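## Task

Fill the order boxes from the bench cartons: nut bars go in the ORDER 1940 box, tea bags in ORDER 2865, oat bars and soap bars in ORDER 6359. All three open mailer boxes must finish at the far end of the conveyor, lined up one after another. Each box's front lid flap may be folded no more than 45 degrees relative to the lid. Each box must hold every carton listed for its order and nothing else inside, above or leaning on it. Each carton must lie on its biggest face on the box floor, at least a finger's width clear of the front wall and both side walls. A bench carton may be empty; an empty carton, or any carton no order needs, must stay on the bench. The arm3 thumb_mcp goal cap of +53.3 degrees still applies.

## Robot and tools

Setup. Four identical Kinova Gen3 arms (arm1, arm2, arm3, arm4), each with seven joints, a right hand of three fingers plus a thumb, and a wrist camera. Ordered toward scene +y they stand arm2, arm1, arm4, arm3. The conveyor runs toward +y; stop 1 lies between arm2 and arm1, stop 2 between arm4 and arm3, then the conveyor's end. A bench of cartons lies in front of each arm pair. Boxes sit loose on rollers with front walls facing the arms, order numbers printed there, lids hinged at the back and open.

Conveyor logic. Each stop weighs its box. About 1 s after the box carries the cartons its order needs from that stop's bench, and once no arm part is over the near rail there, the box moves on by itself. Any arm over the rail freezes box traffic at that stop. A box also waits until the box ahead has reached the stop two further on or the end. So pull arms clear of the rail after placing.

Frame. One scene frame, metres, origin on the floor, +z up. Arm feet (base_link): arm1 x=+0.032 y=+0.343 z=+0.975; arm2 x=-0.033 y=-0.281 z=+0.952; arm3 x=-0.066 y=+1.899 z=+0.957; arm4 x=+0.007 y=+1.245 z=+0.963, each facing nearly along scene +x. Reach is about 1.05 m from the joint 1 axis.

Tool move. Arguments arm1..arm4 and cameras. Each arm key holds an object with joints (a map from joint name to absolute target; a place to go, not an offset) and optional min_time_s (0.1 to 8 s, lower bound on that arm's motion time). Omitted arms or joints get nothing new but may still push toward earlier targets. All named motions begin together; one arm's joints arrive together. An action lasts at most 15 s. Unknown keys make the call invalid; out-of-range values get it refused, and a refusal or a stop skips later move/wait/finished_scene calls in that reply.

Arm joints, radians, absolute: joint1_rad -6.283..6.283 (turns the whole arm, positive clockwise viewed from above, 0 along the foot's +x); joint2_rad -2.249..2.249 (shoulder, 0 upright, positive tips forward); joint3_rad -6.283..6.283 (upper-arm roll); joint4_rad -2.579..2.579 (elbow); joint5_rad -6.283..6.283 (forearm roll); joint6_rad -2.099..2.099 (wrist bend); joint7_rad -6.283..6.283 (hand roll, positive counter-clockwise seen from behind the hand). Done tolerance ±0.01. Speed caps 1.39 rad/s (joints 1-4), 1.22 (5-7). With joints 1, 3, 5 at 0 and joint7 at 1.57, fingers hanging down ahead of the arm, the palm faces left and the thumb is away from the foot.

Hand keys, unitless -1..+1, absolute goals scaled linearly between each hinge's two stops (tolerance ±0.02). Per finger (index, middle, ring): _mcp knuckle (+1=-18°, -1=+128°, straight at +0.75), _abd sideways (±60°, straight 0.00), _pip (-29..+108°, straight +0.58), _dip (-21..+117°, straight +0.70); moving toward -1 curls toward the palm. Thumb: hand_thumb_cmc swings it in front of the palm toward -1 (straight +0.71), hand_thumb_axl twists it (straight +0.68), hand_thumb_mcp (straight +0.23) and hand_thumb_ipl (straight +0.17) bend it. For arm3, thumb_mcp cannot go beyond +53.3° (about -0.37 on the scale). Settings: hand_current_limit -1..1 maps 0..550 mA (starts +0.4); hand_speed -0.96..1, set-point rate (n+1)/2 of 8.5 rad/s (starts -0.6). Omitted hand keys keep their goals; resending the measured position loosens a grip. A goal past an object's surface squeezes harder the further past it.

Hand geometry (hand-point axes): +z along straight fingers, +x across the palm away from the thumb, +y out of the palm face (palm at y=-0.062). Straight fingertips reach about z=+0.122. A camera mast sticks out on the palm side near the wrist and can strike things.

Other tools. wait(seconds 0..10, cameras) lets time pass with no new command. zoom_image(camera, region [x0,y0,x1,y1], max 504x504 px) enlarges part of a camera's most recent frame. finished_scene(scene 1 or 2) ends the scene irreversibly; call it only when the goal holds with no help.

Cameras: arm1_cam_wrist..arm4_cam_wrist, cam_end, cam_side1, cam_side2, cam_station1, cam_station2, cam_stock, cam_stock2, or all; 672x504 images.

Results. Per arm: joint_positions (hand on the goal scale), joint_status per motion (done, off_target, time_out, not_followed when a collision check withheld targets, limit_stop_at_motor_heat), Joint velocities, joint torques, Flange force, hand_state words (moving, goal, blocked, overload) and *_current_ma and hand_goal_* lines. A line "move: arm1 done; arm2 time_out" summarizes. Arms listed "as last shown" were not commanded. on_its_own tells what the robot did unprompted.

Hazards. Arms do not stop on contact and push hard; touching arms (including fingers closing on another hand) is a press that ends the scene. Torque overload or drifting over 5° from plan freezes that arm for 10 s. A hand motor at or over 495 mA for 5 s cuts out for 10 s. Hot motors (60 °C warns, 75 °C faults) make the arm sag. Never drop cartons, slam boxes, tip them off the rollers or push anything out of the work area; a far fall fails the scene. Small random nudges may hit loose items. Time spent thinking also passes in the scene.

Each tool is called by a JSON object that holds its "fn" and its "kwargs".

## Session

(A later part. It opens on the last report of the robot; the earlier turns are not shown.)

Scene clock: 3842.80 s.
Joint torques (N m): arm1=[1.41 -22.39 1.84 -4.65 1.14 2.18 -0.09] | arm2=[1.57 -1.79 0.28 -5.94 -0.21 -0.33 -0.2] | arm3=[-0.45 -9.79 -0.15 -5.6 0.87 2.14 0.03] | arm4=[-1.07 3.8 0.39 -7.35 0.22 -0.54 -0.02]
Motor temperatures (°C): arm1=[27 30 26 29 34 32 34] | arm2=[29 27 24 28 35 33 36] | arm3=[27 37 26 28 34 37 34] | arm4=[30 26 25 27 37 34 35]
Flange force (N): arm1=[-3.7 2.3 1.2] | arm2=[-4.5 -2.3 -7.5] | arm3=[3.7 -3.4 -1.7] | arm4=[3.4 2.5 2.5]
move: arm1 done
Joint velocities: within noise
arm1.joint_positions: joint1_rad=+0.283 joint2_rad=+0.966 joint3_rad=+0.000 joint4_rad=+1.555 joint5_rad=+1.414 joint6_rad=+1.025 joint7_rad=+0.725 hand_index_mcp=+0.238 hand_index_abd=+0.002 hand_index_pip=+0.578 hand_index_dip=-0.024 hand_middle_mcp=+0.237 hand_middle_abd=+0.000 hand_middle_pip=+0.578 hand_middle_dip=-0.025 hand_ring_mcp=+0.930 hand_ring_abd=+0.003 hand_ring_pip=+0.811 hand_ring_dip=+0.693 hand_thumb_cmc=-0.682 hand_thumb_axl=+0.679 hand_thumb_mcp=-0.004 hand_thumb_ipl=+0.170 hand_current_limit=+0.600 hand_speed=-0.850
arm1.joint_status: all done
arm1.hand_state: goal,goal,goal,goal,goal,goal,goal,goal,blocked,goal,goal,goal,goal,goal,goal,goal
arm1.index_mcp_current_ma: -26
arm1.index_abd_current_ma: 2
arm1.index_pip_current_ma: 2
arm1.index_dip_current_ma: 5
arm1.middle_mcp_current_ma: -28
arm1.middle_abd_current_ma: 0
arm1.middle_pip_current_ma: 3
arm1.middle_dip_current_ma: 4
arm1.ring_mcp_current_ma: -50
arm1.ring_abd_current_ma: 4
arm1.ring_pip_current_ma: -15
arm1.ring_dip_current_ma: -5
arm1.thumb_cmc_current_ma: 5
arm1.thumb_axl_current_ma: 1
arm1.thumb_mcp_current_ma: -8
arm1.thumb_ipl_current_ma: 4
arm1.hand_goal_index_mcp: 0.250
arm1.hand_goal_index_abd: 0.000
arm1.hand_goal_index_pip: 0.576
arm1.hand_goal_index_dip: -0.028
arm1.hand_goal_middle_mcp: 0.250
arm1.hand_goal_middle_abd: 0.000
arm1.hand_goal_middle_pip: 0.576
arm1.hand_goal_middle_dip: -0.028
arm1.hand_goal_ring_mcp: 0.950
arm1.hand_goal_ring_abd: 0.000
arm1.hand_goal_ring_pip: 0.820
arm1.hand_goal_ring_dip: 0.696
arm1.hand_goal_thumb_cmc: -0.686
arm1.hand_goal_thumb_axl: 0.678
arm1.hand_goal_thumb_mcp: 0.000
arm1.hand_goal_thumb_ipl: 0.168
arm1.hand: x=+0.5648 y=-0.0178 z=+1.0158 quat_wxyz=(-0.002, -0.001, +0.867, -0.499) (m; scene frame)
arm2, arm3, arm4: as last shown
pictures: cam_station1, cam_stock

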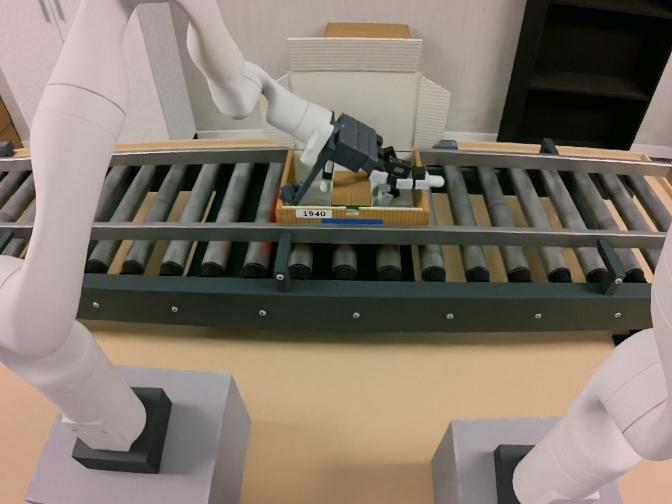

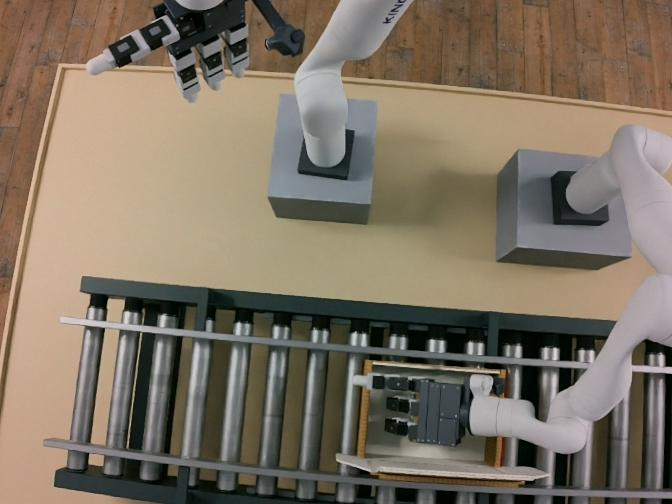

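{"fn": "move", "kwargs": {"arm1": {"joints":{"joint1_rad":0.28308,"joint2_rad":0.92928,"joint3_rad":0,"joint4_rad":1.55628,"joint5_rad":1.39286,"joint6_rad":1.03081,"joint7_rad":0.76599},"min_time_s":1.2}}}

{"fn": "move", "kwargs": {"arm1": {"joints":{"joint1_rad":0.28308,"joint2_rad":0.88307,"joint3_rad":0,"joint4_rad":1.55341,"joint5_rad":1.36431,"joint6_rad":1.04017,"joint7_rad":0.82196},"min_time_s":1}}}

{"fn": "move", "kwargs": {"arm1": {"joints":{"joint1_rad":0.28308,"joint2_rad":0.74941,"joint3_rad":0,"joint4_rad":1.51235,"joint5_rad":1.2698,"joint6_rad":1.08417,"joint7_rad":1.01557},"min_time_s":1.5}}}

{"fn": "move", "kwargs": {"arm1": {"joints":{"joint1_rad":0.73896,"joint2_rad":0.34191,"joint3_rad":0,"joint4_rad":2.40777,"joint5_rad":2.05318,"joint6_rad":0.82118,"joint7_rad":0.40144},"min_time_s":2.5}, "cameras": ["cam_stock","cam_station1","cam_end","cam_side1"]}}

{"fn": "zoom_image", "kwargs": {"camera": "cam_stock", "region": [340, 340, 530, 480]}}

Scene clock: 3856.77 s.
Joint torques (N m): arm1=[1.35 -22.2 1.86 -4.88 1.23 2.13 -0.05] | arm2=[1.54 -1.89 0.23 -5.97 -0.23 -0.28 -0.12] | arm3=[-0.47 -9.84 -0.17 -5.66 0.85 2.13 0.04] | arm4=[-1.03 3.85 0.37 -7.39 0.25 -0.51 0.01]
Motor temperatures (°C): arm1=[27 30 26 29 34 32 34] | arm2=[29 27 24 28 35 33 36] | arm3=[27 37 26 28 34 37 34] | arm4=[30 26 25 27 37 34 35]
Flange force (N): arm1=[-3.7 2.2 1.1] | arm2=[-4.8 -2.3 -7.3] | arm3=[3.9 -3.0 -1.5] | arm4=[3.5 2.6 2.8]
move: arm1 done
Joint velocities: within noise
arm1.joint_positions: joint1_rad=+0.283 joint2_rad=+0.929 joint3_rad=+0.000 joint4_rad=+1.556 joint5_rad=+1.393 joint6_rad=+1.031 joint7_rad=+0.766 hand_index_mcp=+0.238 hand_index_abd=+0.002 hand_index_pip=+0.578 hand_index_dip=-0.024 hand_middle_mcp=+0.237 hand_middle_abd=+0.000 hand_middle_pip=+0.578 hand_middle_dip=-0.025 hand_ring_mcp=+0.930 hand_ring_abd=+0.003 hand_ring_pip=+0.811 hand_ring_dip=+0.693 hand_thumb_cmc=-0.682 hand_thumb_axl=+0.679 hand_thumb_mcp=-0.004 hand_thumb_ipl=+0.170 hand_current_limit=+0.600 hand_speed=-0.850
arm1.joint_status: all done
arm1.hand_state: goal,goal,goal,goal,goal,goal,goal,goal,blocked,goal,goal,goal,goal,goal,goal,goal
arm1.index_mcp_current_ma: -26
arm1.index_abd_current_ma: 2
arm1.index_pip_current_ma: 2
arm1.index_dip_current_ma: 5
arm1.middle_mcp_current_ma: -28
arm1.middle_abd_current_ma: 0
arm1.middle_pip_current_ma: 3
arm1.middle_dip_current_ma: 4
arm1.ring_mcp_current_ma: -50
arm1.ring_abd_current_ma: 4
arm1.ring_pip_current_ma: -15
arm1.ring_dip_current_ma: -5
arm1.thumb_cmc_current_ma: 5
arm1.thumb_axl_current_ma: 1
arm1.thumb_mcp_current_ma: -8
arm1.thumb_ipl_current_ma: 4
arm1.hand_goal_index_mcp: 0.250
arm1.hand_goal_index_abd: 0.000
arm1.hand_goal_index_pip: 0.576
arm1.hand_goal_index_dip: -0.028
arm1.hand_goal_middle_mcp: 0.250
arm1.hand_goal_middle_abd: 0.000
arm1.hand_goal_middle_pip: 0.576
arm1.hand_goal_middle_dip: -0.028
arm1.hand_goal_ring_mcp: 0.950
arm1.hand_goal_ring_abd: 0.000
arm1.hand_goal_ring_pip: 0.820
arm1.hand_goal_ring_dip: 0.696
arm1.hand_goal_thumb_cmc: -0.686
arm1.hand_goal_thumb_axl: 0.678
arm1.hand_goal_thumb_mcp: 0.000
arm1.hand_goal_thumb_ipl: 0.168
arm1.hand: x=+0.5649 y=-0.0179 z=+1.0349 quat_wxyz=(-0.002, -0.001, +0.866, -0.499) (m; scene frame)
arm2, arm3, arm4: as last shown
pictures: none

Scene clock: 3858.07 s.
Joint torques (N m): arm1=[1.45 -21.99 1.76 -5.21 1.34 2.04 -0.06] | arm2=[1.69 -1.89 0.38 -5.93 -0.19 -0.32 -0.16] | arm3=[-0.52 -9.75 -0.25 -5.64 0.89 2.11 0.04] | arm4=[-1.1 3.8 0.44 -7.39 0.24 -0.5 0.02]
Motor temperatures (°C): arm1=[27 30 26 29 34 32 34] | arm2=[29 27 24 28 35 33 36] | arm3=[27 37 26 28 34 37 34] | arm4=[30 26 25 27 37 34 35]
Flange force (N): arm1=[-3.9 2.1 0.9] | arm2=[-4.9 -2.0 -7.6] | arm3=[4.0 -3.4 -1.7] | arm4=[3.3 2.8 2.8]
move: arm1 done
Joint velocities: within noise
arm1.joint_positions: joint1_rad=+0.283 joint2_rad=+0.883 joint3_rad=+0.000 joint4_rad=+1.553 joint5_rad=+1.364 joint6_rad=+1.040 joint7_rad=+0.822 hand_index_mcp=+0.238 hand_index_abd=+0.002 hand_index_pip=+0.578 hand_index_dip=-0.024 hand_middle_mcp=+0.237 hand_middle_abd=+0.000 hand_middle_pip=+0.578 hand_middle_dip=-0.025 hand_ring_mcp=+0.930 hand_ring_abd=+0.003 hand_ring_pip=+0.811 hand_ring_dip=+0.693 hand_thumb_cmc=-0.682 hand_thumb_axl=+0.679 hand_thumb_mcp=-0.004 hand_thumb_ipl=+0.170 hand_current_limit=+0.600 hand_speed=-0.850
arm1.joint_status: all done
arm1.hand_state: goal,goal,goal,goal,goal,goal,goal,goal,blocked,goal,goal,goal,goal,goal,goal,goal
arm1.index_mcp_current_ma: -26
arm1.index_abd_current_ma: 2
arm1.index_pip_current_ma: 2
arm1.index_dip_current_ma: 5
arm1.middle_mcp_current_ma: -28
arm1.middle_abd_current_ma: 0
arm1.middle_pip_current_ma: 3
arm1.middle_dip_current_ma: 4
arm1.ring_mcp_current_ma: -50
arm1.ring_abd_current_ma: 4
arm1.ring_pip_current_ma: -15
arm1.ring_dip_current_ma: -5
arm1.thumb_cmc_current_ma: 5
arm1.thumb_axl_current_ma: 1
arm1.thumb_mcp_current_ma: -8
arm1.thumb_ipl_current_ma: 4
arm1.hand_goal_index_mcp: 0.250
arm1.hand_goal_index_abd: 0.000
arm1.hand_goal_index_pip: 0.576
arm1.hand_goal_index_dip: -0.028
arm1.hand_goal_middle_mcp: 0.250
arm1.hand_goal_middle_abd: 0.000
arm1.hand_goal_middle_pip: 0.576
arm1.hand_goal_middle_dip: -0.028
arm1.hand_goal_ring_mcp: 0.950
arm1.hand_goal_ring_abd: 0.000
arm1.hand_goal_ring_pip: 0.820
arm1.hand_goal_ring_dip: 0.696
arm1.hand_goal_thumb_cmc: -0.686
arm1.hand_goal_thumb_axl: 0.678
arm1.hand_goal_thumb_mcp: 0.000
arm1.hand_goal_thumb_ipl: 0.168
arm1.hand: x=+0.5650 y=-0.0180 z=+1.0600 quat_wxyz=(-0.002, -0.001, +0.866, -0.499) (m; scene frame)
arm2, arm3, arm4: as last shown
pictures: none

Scene clock: 3859.90 s.
Joint torques (N m): arm1=[1.41 -21.27 1.54 -6.3 1.64 1.66 -0.1] | arm2=[1.57 -1.95 0.34 -5.96 -0.2 -0.33 -0.2] | arm3=[-0.48 -9.81 -0.21 -5.6 0.87 2.1 0.07] | arm4=[-1.07 3.81 0.37 -7.41 0.23 -0.54 0.02]
Motor temperatures (°C): arm1=[27 30 26 29 34 32 34] | arm2=[29 27 24 28 35 33 36] | arm3=[27 37 26 28 34 37 34] | arm4=[30 26 25 27 37 34 35]
Flange force (N): arm1=[-4.2 1.5 0.6] | arm2=[-4.9 -2.2 -7.6] | arm3=[3.8 -3.1 -1.5] | arm4=[3.5 2.6 2.8]
move: arm1 done
Joint velocities: within noise
arm1.joint_positions: joint1_rad=+0.283 joint2_rad=+0.749 joint3_rad=+0.000 joint4_rad=+1.512 joint5_rad=+1.270 joint6_rad=+1.084 joint7_rad=+1.016 hand_index_mcp=+0.238 hand_index_abd=+0.002 hand_index_pip=+0.578 hand_index_dip=-0.024 hand_middle_mcp=+0.237 hand_middle_abd=+0.000 hand_middle_pip=+0.578 hand_middle_dip=-0.025 hand_ring_mcp=+0.930 hand_ring_abd=+0.003 hand_ring_pip=+0.811 hand_ring_dip=+0.693 hand_thumb_cmc=-0.682 hand_thumb_axl=+0.679 hand_thumb_mcp=-0.004 hand_thumb_ipl=+0.170 hand_current_limit=+0.600 hand_speed=-0.850
arm1.joint_status: all done
arm1.hand_state: goal,goal,goal,goal,goal,goal,goal,goal,blocked,goal,goal,goal,goal,goal,goal,goal
arm1.index_mcp_current_ma: -26
arm1.index_abd_current_ma: 2
arm1.index_pip_current_ma: 2
arm1.index_dip_current_ma: 5
arm1.middle_mcp_current_ma: -28
arm1.middle_abd_current_ma: 0
arm1.middle_pip_current_ma: 3
arm1.middle_dip_current_ma: 4
arm1.ring_mcp_current_ma: -50
arm1.ring_abd_current_ma: 4
arm1.ring_pip_current_ma: -15
arm1.ring_dip_current_ma: -5
arm1.thumb_cmc_current_ma: 5
arm1.thumb_axl_current_ma: 1
arm1.thumb_mcp_current_ma: -7
arm1.thumb_ipl_current_ma: 4
arm1.hand_goal_index_mcp: 0.250
arm1.hand_goal_index_abd: 0.000
arm1.hand_goal_index_pip: 0.576
arm1.hand_goal_index_dip: -0.028
arm1.hand_goal_middle_mcp: 0.250
arm1.hand_goal_middle_abd: 0.000
arm1.hand_goal_middle_pip: 0.576
arm1.hand_goal_middle_dip: -0.028
arm1.hand_goal_ring_mcp: 0.950
arm1.hand_goal_ring_abd: 0.000
arm1.hand_goal_ring_pip: 0.820
arm1.hand_goal_ring_dip: 0.696
arm1.hand_goal_thumb_cmc: -0.686
arm1.hand_goal_thumb_axl: 0.678
arm1.hand_goal_thumb_mcp: 0.000
arm1.hand_goal_thumb_ipl: 0.168
arm1.hand: x=+0.5654 y=-0.0181 z=+1.1400 quat_wxyz=(-0.002, -0.001, +0.867, -0.499) (m; scene frame)
arm2.joint_positions: joint1_rad=+1.200 joint2_rad=-0.381 joint3_rad=-0.100 joint4_rad=+1.427 joint5_rad=-0.012 joint6_rad=+1.938 joint7_rad=+1.841 hand_index_mcp=+0.753 hand_index_abd=+0.000 hand_index_pip=+0.577 hand_index_dip=+0.696 hand_middle_mcp=+0.753 hand_middle_abd=+0.000 hand_middle_pip=+0.577 hand_middle_dip=+0.696 hand_ring_mcp=+0.753 hand_ring_abd=+0.000 hand_ring_pip=+0.577 hand_ring_dip=+0.696 hand_thumb_cmc=+0.714 hand_thumb_axl=+0.677 hand_thumb_mcp=+0.224 hand_thumb_ipl=+0.168 hand_current_limit=+0.400 hand_speed=-0.600
arm2.joint_status: not commanded
arm2.hand_state: goal,goal,goal,goal,goal,goal,goal,goal,goal,goal,goal,goal,goal,goal,goal,goal
arm2.index_mcp_current_ma: 0
arm2.index_abd_current_ma: 0
arm2.index_pip_current_ma: 0
arm2.index_dip_current_ma: 0
arm2.middle_mcp_current_ma: 0
arm2.middle_abd_current_ma: 0
arm2.middle_pip_current_ma: 0
arm2.middle_dip_current_ma: 0
arm2.ring_mcp_current_ma: 0
arm2.ring_abd_current_ma: 0
arm2.ring_pip_current_ma: 0
arm2.ring_dip_current_ma: 0
arm2.thumb_cmc_current_ma: 0
arm2.thumb_axl_current_ma: 0
arm2.thumb_mcp_current_ma: 0
arm2.thumb_ipl_current_ma: 0
arm2.hand_goal_index_mcp: 0.754
arm2.hand_goal_index_abd: 0.000
arm2.hand_goal_index_pip: 0.576
arm2.hand_goal_index_dip: 0.696
arm2.hand_goal_middle_mcp: 0.754
arm2.hand_goal_middle_abd: 0.000
arm2.hand_goal_middle_pip: 0.576
arm2.hand_goal_middle_dip: 0.696
arm2.hand_goal_ring_mcp: 0.754
arm2.hand_goal_ring_abd: 0.000
arm2.hand_goal_ring_pip: 0.576
arm2.hand_goal_ring_dip: 0.696
arm2.hand_goal_thumb_cmc: 0.714
arm2.hand_goal_thumb_axl: 0.678
arm2.hand_goal_thumb_mcp: 0.226
arm2.hand_goal_thumb_ipl: 0.168
arm2.hand: x=+0.1015 y=-0.4070 z=+1.4821 quat_wxyz=(+0.045, +0.433, +0.899, -0.056) (m; scene frame)
arm3.joint_positions: joint1_rad=+0.422 joint2_rad=+0.297 joint3_rad=+0.000 joint4_rad=+2.356 joint5_rad=+1.841 joint6_rad=+0.835 joint7_rad=+0.550 hand_index_mcp=+0.267 hand_index_abd=-0.003 hand_index_pip=+0.578 hand_index_dip=-0.025 hand_middle_mcp=+0.268 hand_middle_abd=-0.003 hand_middle_pip=+0.577 hand_middle_dip=-0.025 hand_ring_mcp=+0.925 hand_ring_abd=-0.002 hand_ring_pip=+0.574 hand_ring_dip=+0.693 hand_thumb_cmc=-0.683 hand_thumb_axl=+0.679 hand_thumb_mcp=-0.003 hand_thumb_ipl=+0.170 hand_current_limit=+0.600 hand_speed=-0.700
arm3.joint_status: not commanded
arm3.hand_state: goal,goal,goal,goal,goal,goal,goal,goal,blocked,goal,goal,goal,goal,goal,goal,goal
arm3.index_mcp_current_ma: -9
arm3.index_abd_current_ma: 0
arm3.index_pip_current_ma: 0
arm3.index_dip_current_ma: 1
arm3.middle_mcp_current_ma: -7
arm3.middle_abd_current_ma: 0
arm3.middle_pip_current_ma: 0
arm3.middle_dip_current_ma: 1
arm3.ring_mcp_current_ma: -24
arm3.ring_abd_current_ma: 0
arm3.ring_pip_current_ma: 0
arm3.ring_dip_current_ma: -1
arm3.thumb_cmc_current_ma: 1
arm3.thumb_axl_current_ma: 0
arm3.thumb_mcp_current_ma: -1
arm3.thumb_ipl_current_ma: 1
arm3.hand_goal_index_mcp: 0.280
arm3.hand_goal_index_abd: 0.000
arm3.hand_goal_index_pip: 0.576
arm3.hand_goal_index_dip: -0.028
arm3.hand_goal_middle_mcp: 0.280
arm3.hand_goal_middle_abd: 0.000
arm3.hand_goal_middle_pip: 0.576
arm3.hand_goal_middle_dip: -0.028
arm3.hand_goal_ring_mcp: 0.950
arm3.hand_goal_ring_abd: 0.000
arm3.hand_goal_ring_pip: 0.576
arm3.hand_goal_ring_dip: 0.696
arm3.hand_goal_thumb_cmc: -0.686
arm3.hand_goal_thumb_axl: 0.678
arm3.hand_goal_thumb_mcp: 0.000
arm3.hand_goal_thumb_ipl: 0.168
arm3.hand: x=+0.2002 y=+1.5281 z=+1.1398 quat_wxyz=(+0.022, -0.038, +0.867, -0.497) (m; scene frame)
arm4.joint_positions: joint1_rad=+0.148 joint2_rad=-0.496 joint3_rad=-0.122 joint4_rad=+1.434 joint5_rad=+0.010 joint6_rad=+2.067 joint7_rad=+1.781 hand_index_mcp=+0.753 hand_index_abd=+0.000 hand_index_pip=+0.577 hand_index_dip=+0.696 hand_middle_mcp=+0.753 hand_middle_abd=+0.000 hand_middle_pip=+0.577 hand_middle_dip=+0.696 hand_ring_mcp=+0.753 hand_ring_abd=+0.000 hand_ring_pip=+0.577 hand_ring_dip=+0.696 hand_thumb_cmc=+0.714 hand_thumb_axl=+0.677 hand_thumb_mcp=+0.224 hand_thumb_ipl=+0.168 hand_current_limit=+0.400 hand_speed=-0.600
arm4.joint_status: not commanded
arm4.hand_state: goal,goal,goal,goal,goal,goal,goal,goal,goal,goal,goal,goal,goal,goal,goal,goal
arm4.index_mcp_current_ma: -3
arm4.index_abd_current_ma: 0
arm4.index_pip_current_ma: 2
arm4.index_dip_current_ma: 0
arm4.middle_mcp_current_ma: -3
arm4.middle_abd_current_ma: 0
arm4.middle_pip_current_ma: 2
arm4.middle_dip_current_ma: 0
arm4.ring_mcp_current_ma: -3
arm4.ring_abd_current_ma: 0
arm4.ring_pip_current_ma: 2
arm4.ring_dip_current_ma: 0
arm4.thumb_cmc_current_ma: 1
arm4.thumb_axl_current_ma: -3
arm4.thumb_mcp_current_ma: -10
arm4.thumb_ipl_current_ma: -1
arm4.hand_goal_index_mcp: 0.754
arm4.hand_goal_index_abd: 0.000
arm4.hand_goal_index_pip: 0.576
arm4.hand_goal_index_dip: 0.696
arm4.hand_goal_middle_mcp: 0.754
arm4.hand_goal_middle_abd: 0.000
arm4.hand_goal_middle_pip: 0.576
arm4.hand_goal_middle_dip: 0.696
arm4.hand_goal_ring_mcp: 0.754
arm4.hand_goal_ring_abd: 0.000
arm4.hand_goal_ring_pip: 0.576
arm4.hand_goal_ring_dip: 0.696
arm4.hand_goal_thumb_cmc: 0.714
arm4.hand_goal_thumb_axl: 0.678
arm4.hand_goal_thumb_mcp: 0.226
arm4.hand_goal_thumb_ipl: 0.168
arm4.hand: x=+0.0959 y=+1.3365 z=+1.4992 quat_wxyz=(+0.066, -0.158, +0.984, -0.042) (m; scene frame)
pictures: none

Scene clock: 3862.73 s.
Joint torques (N m): arm1=[1.46 -12.19 0.38 -4.07 0.49 2.58 -0.07] | arm2=[1.6 -1.94 0.29 -5.97 -0.18 -0.32 -0.15] | arm3=[-0.44 -9.81 -0.25 -5.58 0.84 2.11 0.09] | arm4=[-1.06 3.84 0.35 -7.41 0.21 -0.55 0.01]
Motor temperatures (°C): arm1=[27 30 26 29 34 32 34] | arm2=[29 27 24 28 35 33 36] | arm3=[27 37 26 28 34 37 34] | arm4=[30 26 25 27 37 34 35]
Flange force (N): arm1=[-4.5 -0.3 0.7] | arm2=[-4.9 -2.2 -7.5] | arm3=[3.9 -3.0 -1.4] | arm4=[3.6 2.5 2.8]
move: arm1 done
Joint velocities: within noise
arm1.joint_positions: joint1_rad=+0.739 joint2_rad=+0.342 joint3_rad=+0.000 joint4_rad=+2.408 joint5_rad=+2.053 joint6_rad=+0.821 joint7_rad=+0.401 hand_index_mcp=+0.238 hand_index_abd=+0.002 hand_index_pip=+0.578 hand_index_dip=-0.024 hand_middle_mcp=+0.237 hand_middle_abd=+0.000 hand_middle_pip=+0.578 hand_middle_dip=-0.025 hand_ring_mcp=+0.930 hand_ring_abd=+0.003 hand_ring_pip=+0.811 hand_ring_dip=+0.693 hand_thumb_cmc=-0.682 hand_thumb_axl=+0.679 hand_thumb_mcp=-0.003 hand_thumb_ipl=+0.170 hand_current_limit=+0.600 hand_speed=-0.850
arm1.joint_status: all done
arm1.hand_state: goal,goal,goal,goal,goal,goal,goal,goal,blocked,goal,goal,goal,goal,goal,goal,goal
arm1.index_mcp_current_ma: -26
arm1.index_abd_current_ma: 2
arm1.index_pip_current_ma: 2
arm1.index_dip_current_ma: 5
arm1.middle_mcp_current_ma: -28
arm1.middle_abd_current_ma: 0
arm1.middle_pip_current_ma: 2
arm1.middle_dip_current_ma: 4
arm1.ring_mcp_current_ma: -50
arm1.ring_abd_current_ma: 4
arm1.ring_pip_current_ma: -15
arm1.ring_dip_current_ma: -5
arm1.thumb_cmc_current_ma: 5
arm1.thumb_axl_current_ma: 1
arm1.thumb_mcp_current_ma: -6
arm1.thumb_ipl_current_ma: 4
arm1.hand_goal_index_mcp: 0.250
arm1.hand_goal_index_abd: 0.000
arm1.hand_goal_index_pip: 0.576
arm1.hand_goal_index_dip: -0.028
arm1.hand_goal_middle_mcp: 0.250
arm1.hand_goal_middle_abd: 0.000
arm1.hand_goal_middle_pip: 0.576
arm1.hand_goal_middle_dip: -0.028
arm1.hand_goal_ring_mcp: 0.950
arm1.hand_goal_ring_abd: 0.000
arm1.hand_goal_ring_pip: 0.820
arm1.hand_goal_ring_dip: 0.696
arm1.hand_goal_thumb_cmc: -0.686
arm1.hand_goal_thumb_axl: 0.678
arm1.hand_goal_thumb_mcp: 0.000
arm1.hand_goal_thumb_ipl: 0.168
arm1.hand: x=+0.2524 y=-0.0583 z=+1.1394 quat_wxyz=(+0.009, -0.020, +0.866, -0.499) (m; scene frame)
arm2, arm3, arm4: as last shown
pictures: cam_end, cam_side1, cam_station1, cam_stock

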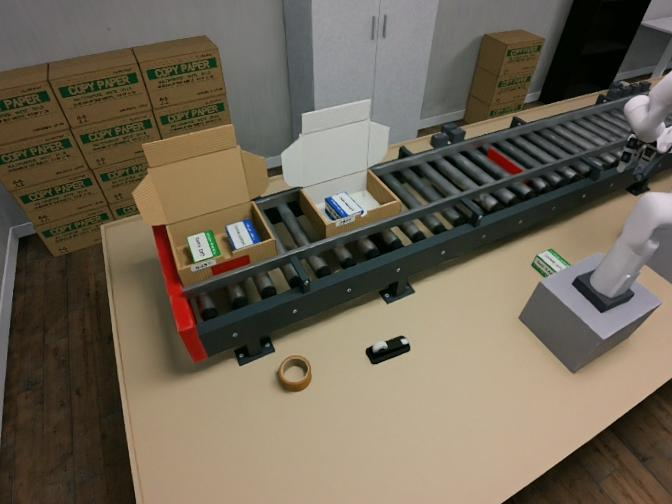

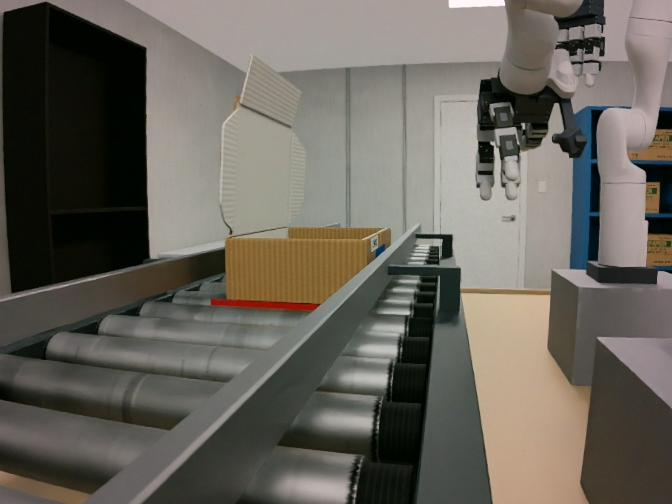

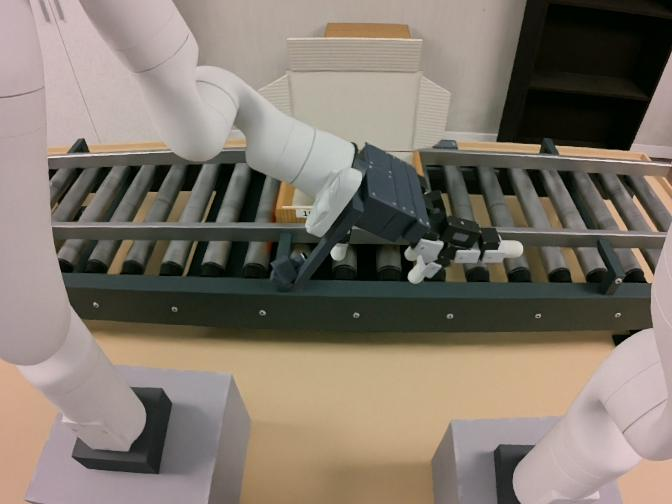

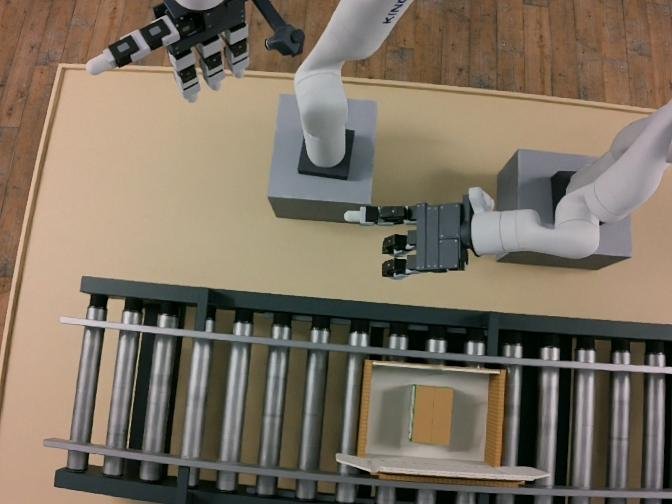

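Scaled by 2.653.

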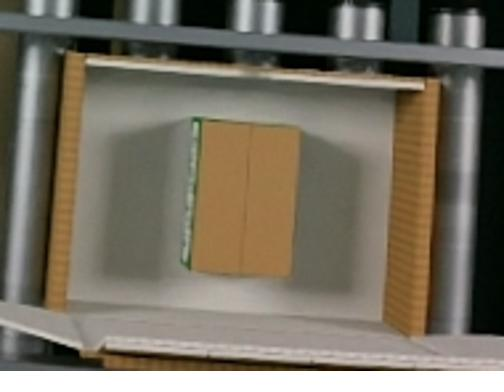

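{"fn": "wait", "kwargs": {"seconds": 8, "cameras": ["cam_end","cam_stock","cam_stock2","cam_station2"]}}

{"fn": "zoom_image", "kwargs": {"camera": "cam_end", "region": [120, 60, 500, 320]}}

Scene clock: 3876.63 s.
Joint torques (N m): arm1=[1.4 -12.15 0.41 -4.07 0.47 2.6 -0.04] | arm2=[1.58 -1.88 0.27 -5.98 -0.23 -0.33 -0.15] | arm3=[-0.5 -9.82 -0.22 -5.59 0.82 2.16 0.05] | arm4=[-1.08 3.82 0.37 -7.43 0.24 -0.55 -0.04]
Motor temperatures (°C): arm1=[27 30 26 29 34 32 34] | arm2=[29 27 24 28 35 33 36] | arm3=[27 37 26 28 34 37 34] | arm4=[30 26 25 27 37 34 35]
Flange force (N): arm1=[-4.2 -0.2 0.9] | arm2=[-4.7 -2.3 -7.4] | arm3=[4.0 -3.3 -1.3] | arm4=[3.6 2.5 2.8]
Joint velocities: within noise
arm1.joint_positions: joint1_rad=+0.739 joint2_rad=+0.342 joint3_rad=+0.000 joint4_rad=+2.408 joint5_rad=+2.053 joint6_rad=+0.821 joint7_rad=+0.401 hand_index_mcp=+0.238 hand_index_abd=+0.002 hand_index_pip=+0.578 hand_index_dip=-0.024 hand_middle_mcp=+0.237 hand_middle_abd=+0.000 hand_middle_pip=+0.578 hand_middle_dip=-0.025 hand_ring_mcp=+0.930 hand_ring_abd=+0.003 hand_ring_pip=+0.811 hand_ring_dip=+0.693 hand_thumb_cmc=-0.682 hand_thumb_axl=+0.679 hand_thumb_mcp=-0.003 hand_thumb_ipl=+0.170 hand_current_limit=+0.600 hand_speed=-0.850
arm1.joint_status: all done
arm1.hand_state: goal,goal,goal,goal,goal,goal,goal,goal,blocked,goal,goal,goal,goal,goal,goal,goal
arm1.index_mcp_current_ma: -26
arm1.index_abd_current_ma: 2
arm1.index_pip_current_ma: 2
arm1.index_dip_current_ma: 5
arm1.middle_mcp_current_ma: -28
arm1.middle_abd_current_ma: 0
arm1.middle_pip_current_ma: 2
arm1.middle_dip_current_ma: 4
arm1.ring_mcp_current_ma: -50
arm1.ring_abd_current_ma: 4
arm1.ring_pip_current_ma: -15
arm1.ring_dip_current_ma: -5
arm1.thumb_cmc_current_ma: 5
arm1.thumb_axl_current_ma: 1
arm1.thumb_mcp_current_ma: -6
arm1.thumb_ipl_current_ma: 4
arm1.hand_goal_index_mcp: 0.250
arm1.hand_goal_index_abd: 0.000
arm1.hand_goal_index_pip: 0.576
arm1.hand_goal_index_dip: -0.028
arm1.hand_goal_middle_mcp: 0.250
arm1.hand_goal_middle_abd: 0.000
arm1.hand_goal_middle_pip: 0.576
arm1.hand_goal_middle_dip: -0.028
arm1.hand_goal_ring_mcp: 0.950
arm1.hand_goal_ring_abd: 0.000
arm1.hand_goal_ring_pip: 0.820
arm1.hand_goal_ring_dip: 0.696
arm1.hand_goal_thumb_cmc: -0.686
arm1.hand_goal_thumb_axl: 0.678
arm1.hand_goal_thumb_mcp: 0.000
arm1.hand_goal_thumb_ipl: 0.168
arm1.hand: x=+0.2524 y=-0.0583 z=+1.1394 quat_wxyz=(+0.009, -0.020, +0.866, -0.499) (m; scene frame)
arm2.joint_positions: joint1_rad=+1.200 joint2_rad=-0.381 joint3_rad=-0.100 joint4_rad=+1.427 joint5_rad=-0.012 joint6_rad=+1.938 joint7_rad=+1.841 hand_index_mcp=+0.753 hand_index_abd=+0.000 hand_index_pip=+0.577 hand_index_dip=+0.696 hand_middle_mcp=+0.753 hand_middle_abd=+0.000 hand_middle_pip=+0.577 hand_middle_dip=+0.696 hand_ring_mcp=+0.753 hand_ring_abd=+0.000 hand_ring_pip=+0.577 hand_ring_dip=+0.696 hand_thumb_cmc=+0.714 hand_thumb_axl=+0.677 hand_thumb_mcp=+0.224 hand_thumb_ipl=+0.168 hand_current_limit=+0.400 hand_speed=-0.600
arm2.joint_status: not commanded
arm2.hand_state: goal,goal,goal,goal,goal,goal,goal,goal,goal,goal,goal,goal,goal,goal,goal,goal
arm2.index_mcp_current_ma: 0
arm2.index_abd_current_ma: 0
arm2.index_pip_current_ma: 0
arm2.index_dip_current_ma: 0
arm2.middle_mcp_current_ma: 0
arm2.middle_abd_current_ma: 0
arm2.middle_pip_current_ma: 0
arm2.middle_dip_current_ma: 0
arm2.ring_mcp_current_ma: 0
arm2.ring_abd_current_ma: 0
arm2.ring_pip_current_ma: 0
arm2.ring_dip_current_ma: 0
arm2.thumb_cmc_current_ma: 0
arm2.thumb_axl_current_ma: 0
arm2.thumb_mcp_current_ma: 0
arm2.thumb_ipl_current_ma: 0
arm2.hand_goal_index_mcp: 0.754
arm2.hand_goal_index_abd: 0.000
arm2.hand_goal_index_pip: 0.576
arm2.hand_goal_index_dip: 0.696
arm2.hand_goal_middle_mcp: 0.754
arm2.hand_goal_middle_abd: 0.000
arm2.hand_goal_middle_pip: 0.576
arm2.hand_goal_middle_dip: 0.696
arm2.hand_goal_ring_mcp: 0.754
arm2.hand_goal_ring_abd: 0.000
arm2.hand_goal_ring_pip: 0.576
arm2.hand_goal_ring_dip: 0.696
arm2.hand_goal_thumb_cmc: 0.714
arm2.hand_goal_thumb_axl: 0.678
arm2.hand_goal_thumb_mcp: 0.226
arm2.hand_goal_thumb_ipl: 0.168
arm2.hand: x=+0.1015 y=-0.4070 z=+1.4821 quat_wxyz=(+0.045, +0.433, +0.899, -0.056) (m; scene frame)
arm3.joint_positions: joint1_rad=+0.422 joint2_rad=+0.297 joint3_rad=+0.000 joint4_rad=+2.356 joint5_rad=+1.841 joint6_rad=+0.835 joint7_rad=+0.550 hand_index_mcp=+0.267 hand_index_abd=-0.003 hand_index_pip=+0.578 hand_index_dip=-0.025 hand_middle_mcp=+0.268 hand_middle_abd=-0.003 hand_middle_pip=+0.577 hand_middle_dip=-0.025 hand_ring_mcp=+0.925 hand_ring_abd=-0.002 hand_ring_pip=+0.574 hand_ring_dip=+0.693 hand_thumb_cmc=-0.683 hand_thumb_axl=+0.679 hand_thumb_mcp=-0.003 hand_thumb_ipl=+0.170 hand_current_limit=+0.600 hand_speed=-0.700
arm3.joint_status: not commanded
arm3.hand_state: goal,goal,goal,goal,goal,goal,goal,goal,blocked,goal,goal,goal,goal,goal,goal,goal
arm3.index_mcp_current_ma: -9
arm3.index_abd_current_ma: 0
arm3.index_pip_current_ma: 0
arm3.index_dip_current_ma: 1
arm3.middle_mcp_current_ma: -7
arm3.middle_abd_current_ma: 0
arm3.middle_pip_current_ma: 0
arm3.middle_dip_current_ma: 1
arm3.ring_mcp_current_ma: -24
arm3.ring_abd_current_ma: 0
arm3.ring_pip_current_ma: 0
arm3.ring_dip_current_ma: -1
arm3.thumb_cmc_current_ma: 1
arm3.thumb_axl_current_ma: 0
arm3.thumb_mcp_current_ma: -1
arm3.thumb_ipl_current_ma: 1
arm3.hand_goal_index_mcp: 0.280
arm3.hand_goal_index_abd: 0.000
arm3.hand_goal_index_pip: 0.576
arm3.hand_goal_index_dip: -0.028
arm3.hand_goal_middle_mcp: 0.280
arm3.hand_goal_middle_abd: 0.000
arm3.hand_goal_middle_pip: 0.576
arm3.hand_goal_middle_dip: -0.028
arm3.hand_goal_ring_mcp: 0.950
arm3.hand_goal_ring_abd: 0.000
arm3.hand_goal_ring_pip: 0.576
arm3.hand_goal_ring_dip: 0.696
arm3.hand_goal_thumb_cmc: -0.686
arm3.hand_goal_thumb_axl: 0.678
arm3.hand_goal_thumb_mcp: 0.000
arm3.hand_goal_thumb_ipl: 0.168
arm3.hand: x=+0.2002 y=+1.5281 z=+1.1398 quat_wxyz=(+0.022, -0.038, +0.867, -0.497) (m; scene frame)
arm4.joint_positions: joint1_rad=+0.148 joint2_rad=-0.496 joint3_rad=-0.122 joint4_rad=+1.434 joint5_rad=+0.010 joint6_rad=+2.067 joint7_rad=+1.781 hand_index_mcp=+0.753 hand_index_abd=+0.000 hand_index_pip=+0.577 hand_index_dip=+0.696 hand_middle_mcp=+0.753 hand_middle_abd=+0.000 hand_middle_pip=+0.577 hand_middle_dip=+0.696 hand_ring_mcp=+0.753 hand_ring_abd=+0.000 hand_ring_pip=+0.577 hand_ring_dip=+0.696 hand_thumb_cmc=+0.714 hand_thumb_axl=+0.677 hand_thumb_mcp=+0.224 hand_thumb_ipl=+0.168 hand_current_limit=+0.400 hand_speed=-0.600
arm4.joint_status: not commanded
arm4.hand_state: goal,goal,goal,goal,goal,goal,goal,goal,goal,goal,goal,goal,goal,goal,goal,goal
arm4.index_mcp_current_ma: -3
arm4.index_abd_current_ma: 0
arm4.index_pip_current_ma: 2
arm4.index_dip_current_ma: 0
arm4.middle_mcp_current_ma: -3
arm4.middle_abd_current_ma: 0
arm4.middle_pip_current_ma: 2
arm4.middle_dip_current_ma: 0
arm4.ring_mcp_current_ma: -3
arm4.ring_abd_current_ma: 0
arm4.ring_pip_current_ma: 2
arm4.ring_dip_current_ma: 0
arm4.thumb_cmc_current_ma: 1
arm4.thumb_axl_current_ma: -3
arm4.thumb_mcp_current_ma: -10
arm4.thumb_ipl_current_ma: -1
arm4.hand_goal_index_mcp: 0.754
arm4.hand_goal_index_abd: 0.000
arm4.hand_goal_index_pip: 0.576
arm4.hand_goal_index_dip: 0.696
arm4.hand_goal_middle_mcp: 0.754
arm4.hand_goal_middle_abd: 0.000
arm4.hand_goal_middle_pip: 0.576
arm4.hand_goal_middle_dip: 0.696
arm4.hand_goal_ring_mcp: 0.754
arm4.hand_goal_ring_abd: 0.000
arm4.hand_goal_ring_pip: 0.576
arm4.hand_goal_ring_dip: 0.696
arm4.hand_goal_thumb_cmc: 0.714
arm4.hand_goal_thumb_axl: 0.678
arm4.hand_goal_thumb_mcp: 0.226
arm4.hand_goal_thumb_ipl: 0.168
arm4.hand: x=+0.0959 y=+1.3365 z=+1.4992 quat_wxyz=(+0.066, -0.158, +0.984, -0.042) (m; scene frame)
wait: 8.00 s; at rest from the start
pictures: cam_end, cam_station2, cam_stock, cam_stock2

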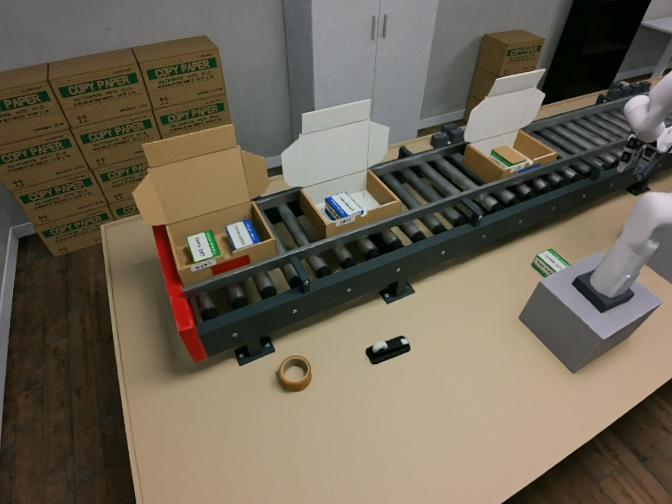

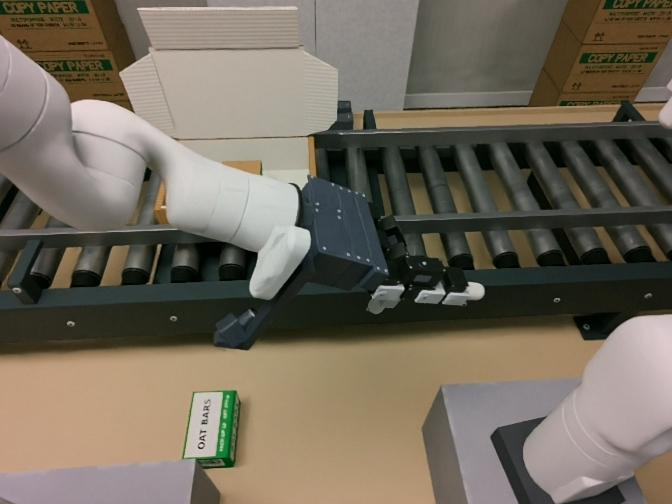

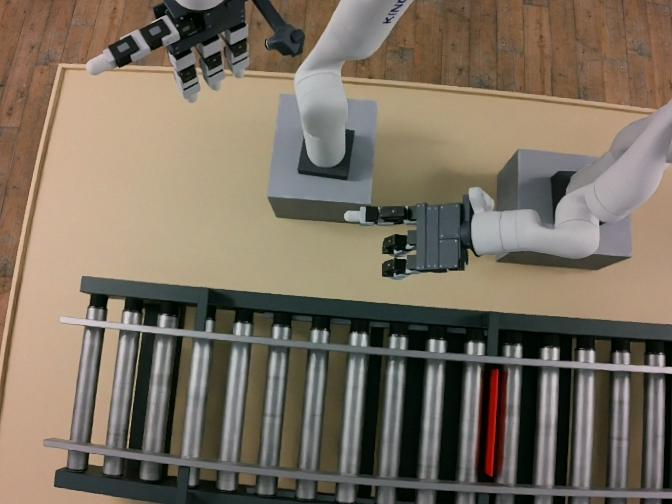

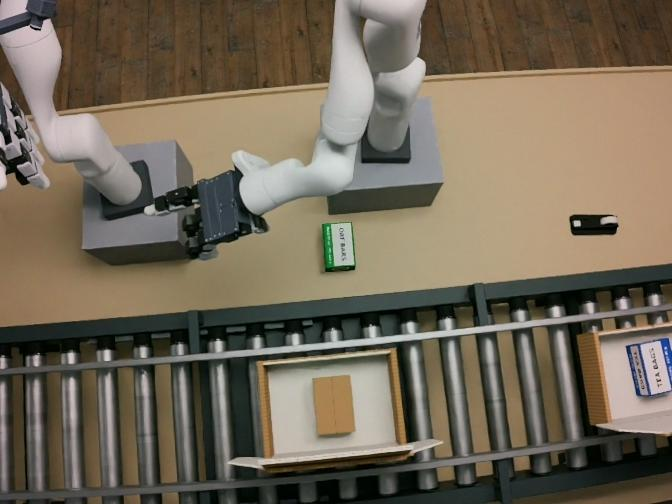

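Scaled by 1.326.

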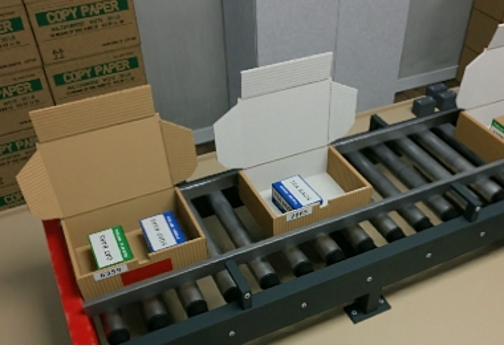

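{"fn": "wait", "kwargs": {"seconds": 8, "cameras": ["cam_end","cam_stock2"]}}

{"fn": "zoom_image", "kwargs": {"camera": "cam_stock2", "region": [540, 290, 672, 450]}}

{"fn": "zoom_image", "kwargs": {"camera": "cam_end", "region": [160, 80, 520, 290]}}

Scene clock: 3893.00 s.
Joint torques (N m): arm1=[1.41 -12.2 0.42 -4.06 0.49 2.58 -0.07] | arm2=[1.63 -1.92 0.27 -5.95 -0.17 -0.26 -0.14] | arm3=[-0.52 -9.76 -0.18 -5.57 0.89 2.06 0.04] | arm4=[-1.09 3.84 0.37 -7.4 0.21 -0.51 0]
Motor temperatures (°C): arm1=[27 30 26 29 34 32 34] | arm2=[29 27 24 28 35 33 36] | arm3=[27 37 26 28 34 37 34] | arm4=[30 26 25 27 37 34 35]
Flange force (N): arm1=[-4.4 -0.2 0.9] | arm2=[-4.9 -2.2 -7.3] | arm3=[3.7 -3.4 -1.7] | arm4=[3.5 2.5 2.8]
Joint velocities: within noise
arm1.joint_positions: joint1_rad=+0.739 joint2_rad=+0.342 joint3_rad=+0.000 joint4_rad=+2.408 joint5_rad=+2.053 joint6_rad=+0.821 joint7_rad=+0.401 hand_index_mcp=+0.238 hand_index_abd=+0.002 hand_index_pip=+0.578 hand_index_dip=-0.024 hand_middle_mcp=+0.237 hand_middle_abd=+0.000 hand_middle_pip=+0.578 hand_middle_dip=-0.025 hand_ring_mcp=+0.930 hand_ring_abd=+0.003 hand_ring_pip=+0.811 hand_ring_dip=+0.693 hand_thumb_cmc=-0.682 hand_thumb_axl=+0.679 hand_thumb_mcp=-0.003 hand_thumb_ipl=+0.170 hand_current_limit=+0.600 hand_speed=-0.850
arm1.joint_status: all done
arm1.hand_state: goal,goal,goal,goal,goal,goal,goal,goal,blocked,goal,goal,goal,goal,goal,goal,goal
arm1.index_mcp_current_ma: -26
arm1.index_abd_current_ma: 2
arm1.index_pip_current_ma: 2
arm1.index_dip_current_ma: 5
arm1.middle_mcp_current_ma: -28
arm1.middle_abd_current_ma: 0
arm1.middle_pip_current_ma: 2
arm1.middle_dip_current_ma: 4
arm1.ring_mcp_current_ma: -50
arm1.ring_abd_current_ma: 4
arm1.ring_pip_current_ma: -15
arm1.ring_dip_current_ma: -5
arm1.thumb_cmc_current_ma: 5
arm1.thumb_axl_current_ma: 1
arm1.thumb_mcp_current_ma: -6
arm1.thumb_ipl_current_ma: 4
arm1.hand_goal_index_mcp: 0.250
arm1.hand_goal_index_abd: 0.000
arm1.hand_goal_index_pip: 0.576
arm1.hand_goal_index_dip: -0.028
arm1.hand_goal_middle_mcp: 0.250
arm1.hand_goal_middle_abd: 0.000
arm1.hand_goal_middle_pip: 0.576
arm1.hand_goal_middle_dip: -0.028
arm1.hand_goal_ring_mcp: 0.950
arm1.hand_goal_ring_abd: 0.000
arm1.hand_goal_ring_pip: 0.820
arm1.hand_goal_ring_dip: 0.696
arm1.hand_goal_thumb_cmc: -0.686
arm1.hand_goal_thumb_axl: 0.678
arm1.hand_goal_thumb_mcp: 0.000
arm1.hand_goal_thumb_ipl: 0.168
arm1.hand: x=+0.2524 y=-0.0583 z=+1.1394 quat_wxyz=(+0.009, -0.020, +0.866, -0.499) (m; scene frame)
arm2.joint_positions: joint1_rad=+1.200 joint2_rad=-0.381 joint3_rad=-0.100 joint4_rad=+1.427 joint5_rad=-0.012 joint6_rad=+1.938 joint7_rad=+1.841 hand_index_mcp=+0.753 hand_index_abd=+0.000 hand_index_pip=+0.577 hand_index_dip=+0.696 hand_middle_mcp=+0.753 hand_middle_abd=+0.000 hand_middle_pip=+0.577 hand_middle_dip=+0.696 hand_ring_mcp=+0.753 hand_ring_abd=+0.000 hand_ring_pip=+0.577 hand_ring_dip=+0.696 hand_thumb_cmc=+0.714 hand_thumb_axl=+0.677 hand_thumb_mcp=+0.224 hand_thumb_ipl=+0.168 hand_current_limit=+0.400 hand_speed=-0.600
arm2.joint_status: not commanded
arm2.hand_state: goal,goal,goal,goal,goal,goal,goal,goal,goal,goal,goal,goal,goal,goal,goal,goal
arm2.index_mcp_current_ma: 0
arm2.index_abd_current_ma: 0
arm2.index_pip_current_ma: 0
arm2.index_dip_current_ma: 0
arm2.middle_mcp_current_ma: 0
arm2.middle_abd_current_ma: 0
arm2.middle_pip_current_ma: 0
arm2.middle_dip_current_ma: 0
arm2.ring_mcp_current_ma: 0
arm2.ring_abd_current_ma: 0
arm2.ring_pip_current_ma: 0
arm2.ring_dip_current_ma: 0
arm2.thumb_cmc_current_ma: 0
arm2.thumb_axl_current_ma: 0
arm2.thumb_mcp_current_ma: 0
arm2.thumb_ipl_current_ma: 0
arm2.hand_goal_index_mcp: 0.754
arm2.hand_goal_index_abd: 0.000
arm2.hand_goal_index_pip: 0.576
arm2.hand_goal_index_dip: 0.696
arm2.hand_goal_middle_mcp: 0.754
arm2.hand_goal_middle_abd: 0.000
arm2.hand_goal_middle_pip: 0.576
arm2.hand_goal_middle_dip: 0.696
arm2.hand_goal_ring_mcp: 0.754
arm2.hand_goal_ring_abd: 0.000
arm2.hand_goal_ring_pip: 0.576
arm2.hand_goal_ring_dip: 0.696
arm2.hand_goal_thumb_cmc: 0.714
arm2.hand_goal_thumb_axl: 0.678
arm2.hand_goal_thumb_mcp: 0.226
arm2.hand_goal_thumb_ipl: 0.168
arm2.hand: x=+0.1015 y=-0.4070 z=+1.4821 quat_wxyz=(+0.045, +0.433, +0.899, -0.056) (m; scene frame)
arm3.joint_positions: joint1_rad=+0.422 joint2_rad=+0.297 joint3_rad=+0.000 joint4_rad=+2.356 joint5_rad=+1.841 joint6_rad=+0.835 joint7_rad=+0.550 hand_index_mcp=+0.267 hand_index_abd=-0.003 hand_index_pip=+0.578 hand_index_dip=-0.025 hand_middle_mcp=+0.268 hand_middle_abd=-0.003 hand_middle_pip=+0.577 hand_middle_dip=-0.025 hand_ring_mcp=+0.925 hand_ring_abd=-0.002 hand_ring_pip=+0.574 hand_ring_dip=+0.693 hand_thumb_cmc=-0.683 hand_thumb_axl=+0.679 hand_thumb_mcp=-0.003 hand_thumb_ipl=+0.170 hand_current_limit=+0.600 hand_speed=-0.700
arm3.joint_status: not commanded
arm3.hand_state: goal,goal,goal,goal,goal,goal,goal,goal,blocked,goal,goal,goal,goal,goal,goal,goal
arm3.index_mcp_current_ma: -9
arm3.index_abd_current_ma: 0
arm3.index_pip_current_ma: 0
arm3.index_dip_current_ma: 1
arm3.middle_mcp_current_ma: -7
arm3.middle_abd_current_ma: 0
arm3.middle_pip_current_ma: 0
arm3.middle_dip_current_ma: 1
arm3.ring_mcp_current_ma: -24
arm3.ring_abd_current_ma: 0
arm3.ring_pip_current_ma: 0
arm3.ring_dip_current_ma: -1
arm3.thumb_cmc_current_ma: 1
arm3.thumb_axl_current_ma: 0
arm3.thumb_mcp_current_ma: -1
arm3.thumb_ipl_current_ma: 1
arm3.hand_goal_index_mcp: 0.280
arm3.hand_goal_index_abd: 0.000
arm3.hand_goal_index_pip: 0.576
arm3.hand_goal_index_dip: -0.028
arm3.hand_goal_middle_mcp: 0.280
arm3.hand_goal_middle_abd: 0.000
arm3.hand_goal_middle_pip: 0.576
arm3.hand_goal_middle_dip: -0.028
arm3.hand_goal_ring_mcp: 0.950
arm3.hand_goal_ring_abd: 0.000
arm3.hand_goal_ring_pip: 0.576
arm3.hand_goal_ring_dip: 0.696
arm3.hand_goal_thumb_cmc: -0.686
arm3.hand_goal_thumb_axl: 0.678
arm3.hand_goal_thumb_mcp: 0.000
arm3.hand_goal_thumb_ipl: 0.168
arm3.hand: x=+0.2002 y=+1.5281 z=+1.1398 quat_wxyz=(+0.022, -0.038, +0.867, -0.497) (m; scene frame)
arm4.joint_positions: joint1_rad=+0.148 joint2_rad=-0.496 joint3_rad=-0.122 joint4_rad=+1.434 joint5_rad=+0.010 joint6_rad=+2.067 joint7_rad=+1.781 hand_index_mcp=+0.753 hand_index_abd=+0.000 hand_index_pip=+0.577 hand_index_dip=+0.696 hand_middle_mcp=+0.753 hand_middle_abd=+0.000 hand_middle_pip=+0.577 hand_middle_dip=+0.696 hand_ring_mcp=+0.753 hand_ring_abd=+0.000 hand_ring_pip=+0.577 hand_ring_dip=+0.696 hand_thumb_cmc=+0.714 hand_thumb_axl=+0.677 hand_thumb_mcp=+0.224 hand_thumb_ipl=+0.168 hand_current_limit=+0.400 hand_speed=-0.600
arm4.joint_status: not commanded
arm4.hand_state: goal,goal,goal,goal,goal,goal,goal,goal,goal,goal,goal,goal,goal,goal,goal,goal
arm4.index_mcp_current_ma: -3
arm4.index_abd_current_ma: 0
arm4.index_pip_current_ma: 2
arm4.index_dip_current_ma: 0
arm4.middle_mcp_current_ma: -3
arm4.middle_abd_current_ma: 0
arm4.middle_pip_current_ma: 2
arm4.middle_dip_current_ma: 0
arm4.ring_mcp_current_ma: -3
arm4.ring_abd_current_ma: 0
arm4.ring_pip_current_ma: 2
arm4.ring_dip_current_ma: 0
arm4.thumb_cmc_current_ma: 1
arm4.thumb_axl_current_ma: -3
arm4.thumb_mcp_current_ma: -10
arm4.thumb_ipl_current_ma: -1
arm4.hand_goal_index_mcp: 0.754
arm4.hand_goal_index_abd: 0.000
arm4.hand_goal_index_pip: 0.576
arm4.hand_goal_index_dip: 0.696
arm4.hand_goal_middle_mcp: 0.754
arm4.hand_goal_middle_abd: 0.000
arm4.hand_goal_middle_pip: 0.576
arm4.hand_goal_middle_dip: 0.696
arm4.hand_goal_ring_mcp: 0.754
arm4.hand_goal_ring_abd: 0.000
arm4.hand_goal_ring_pip: 0.576
arm4.hand_goal_ring_dip: 0.696
arm4.hand_goal_thumb_cmc: 0.714
arm4.hand_goal_thumb_axl: 0.678
arm4.hand_goal_thumb_mcp: 0.226
arm4.hand_goal_thumb_ipl: 0.168
arm4.hand: x=+0.0959 y=+1.3365 z=+1.4992 quat_wxyz=(+0.066, -0.158, +0.984, -0.042) (m; scene frame)
wait: 8.00 s; at rest from the start
pictures: cam_end, cam_stock2

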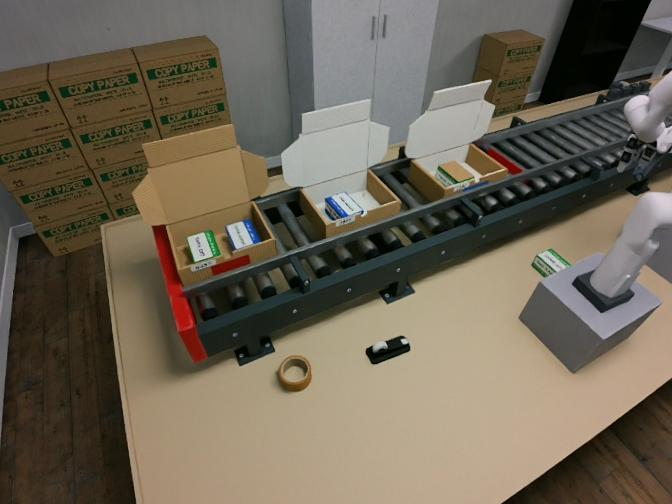

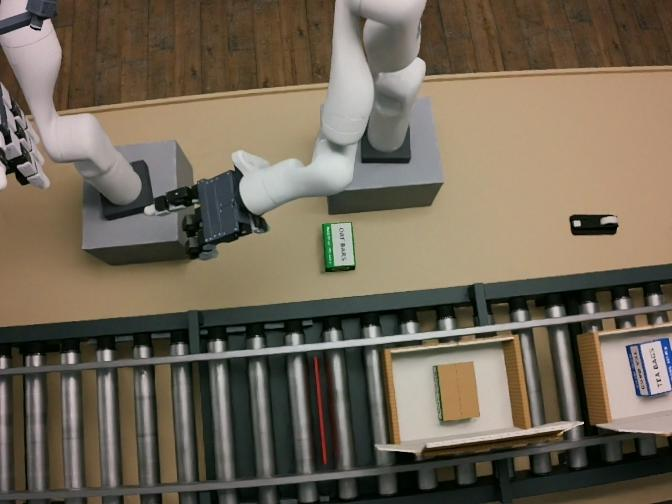

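Scaled by 3.150.

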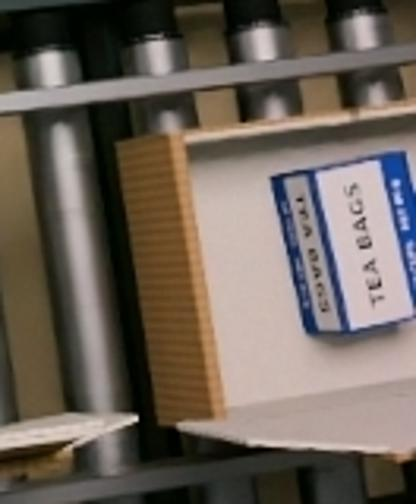

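Scaled by 1.400.

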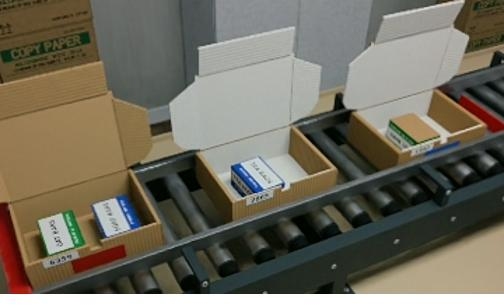

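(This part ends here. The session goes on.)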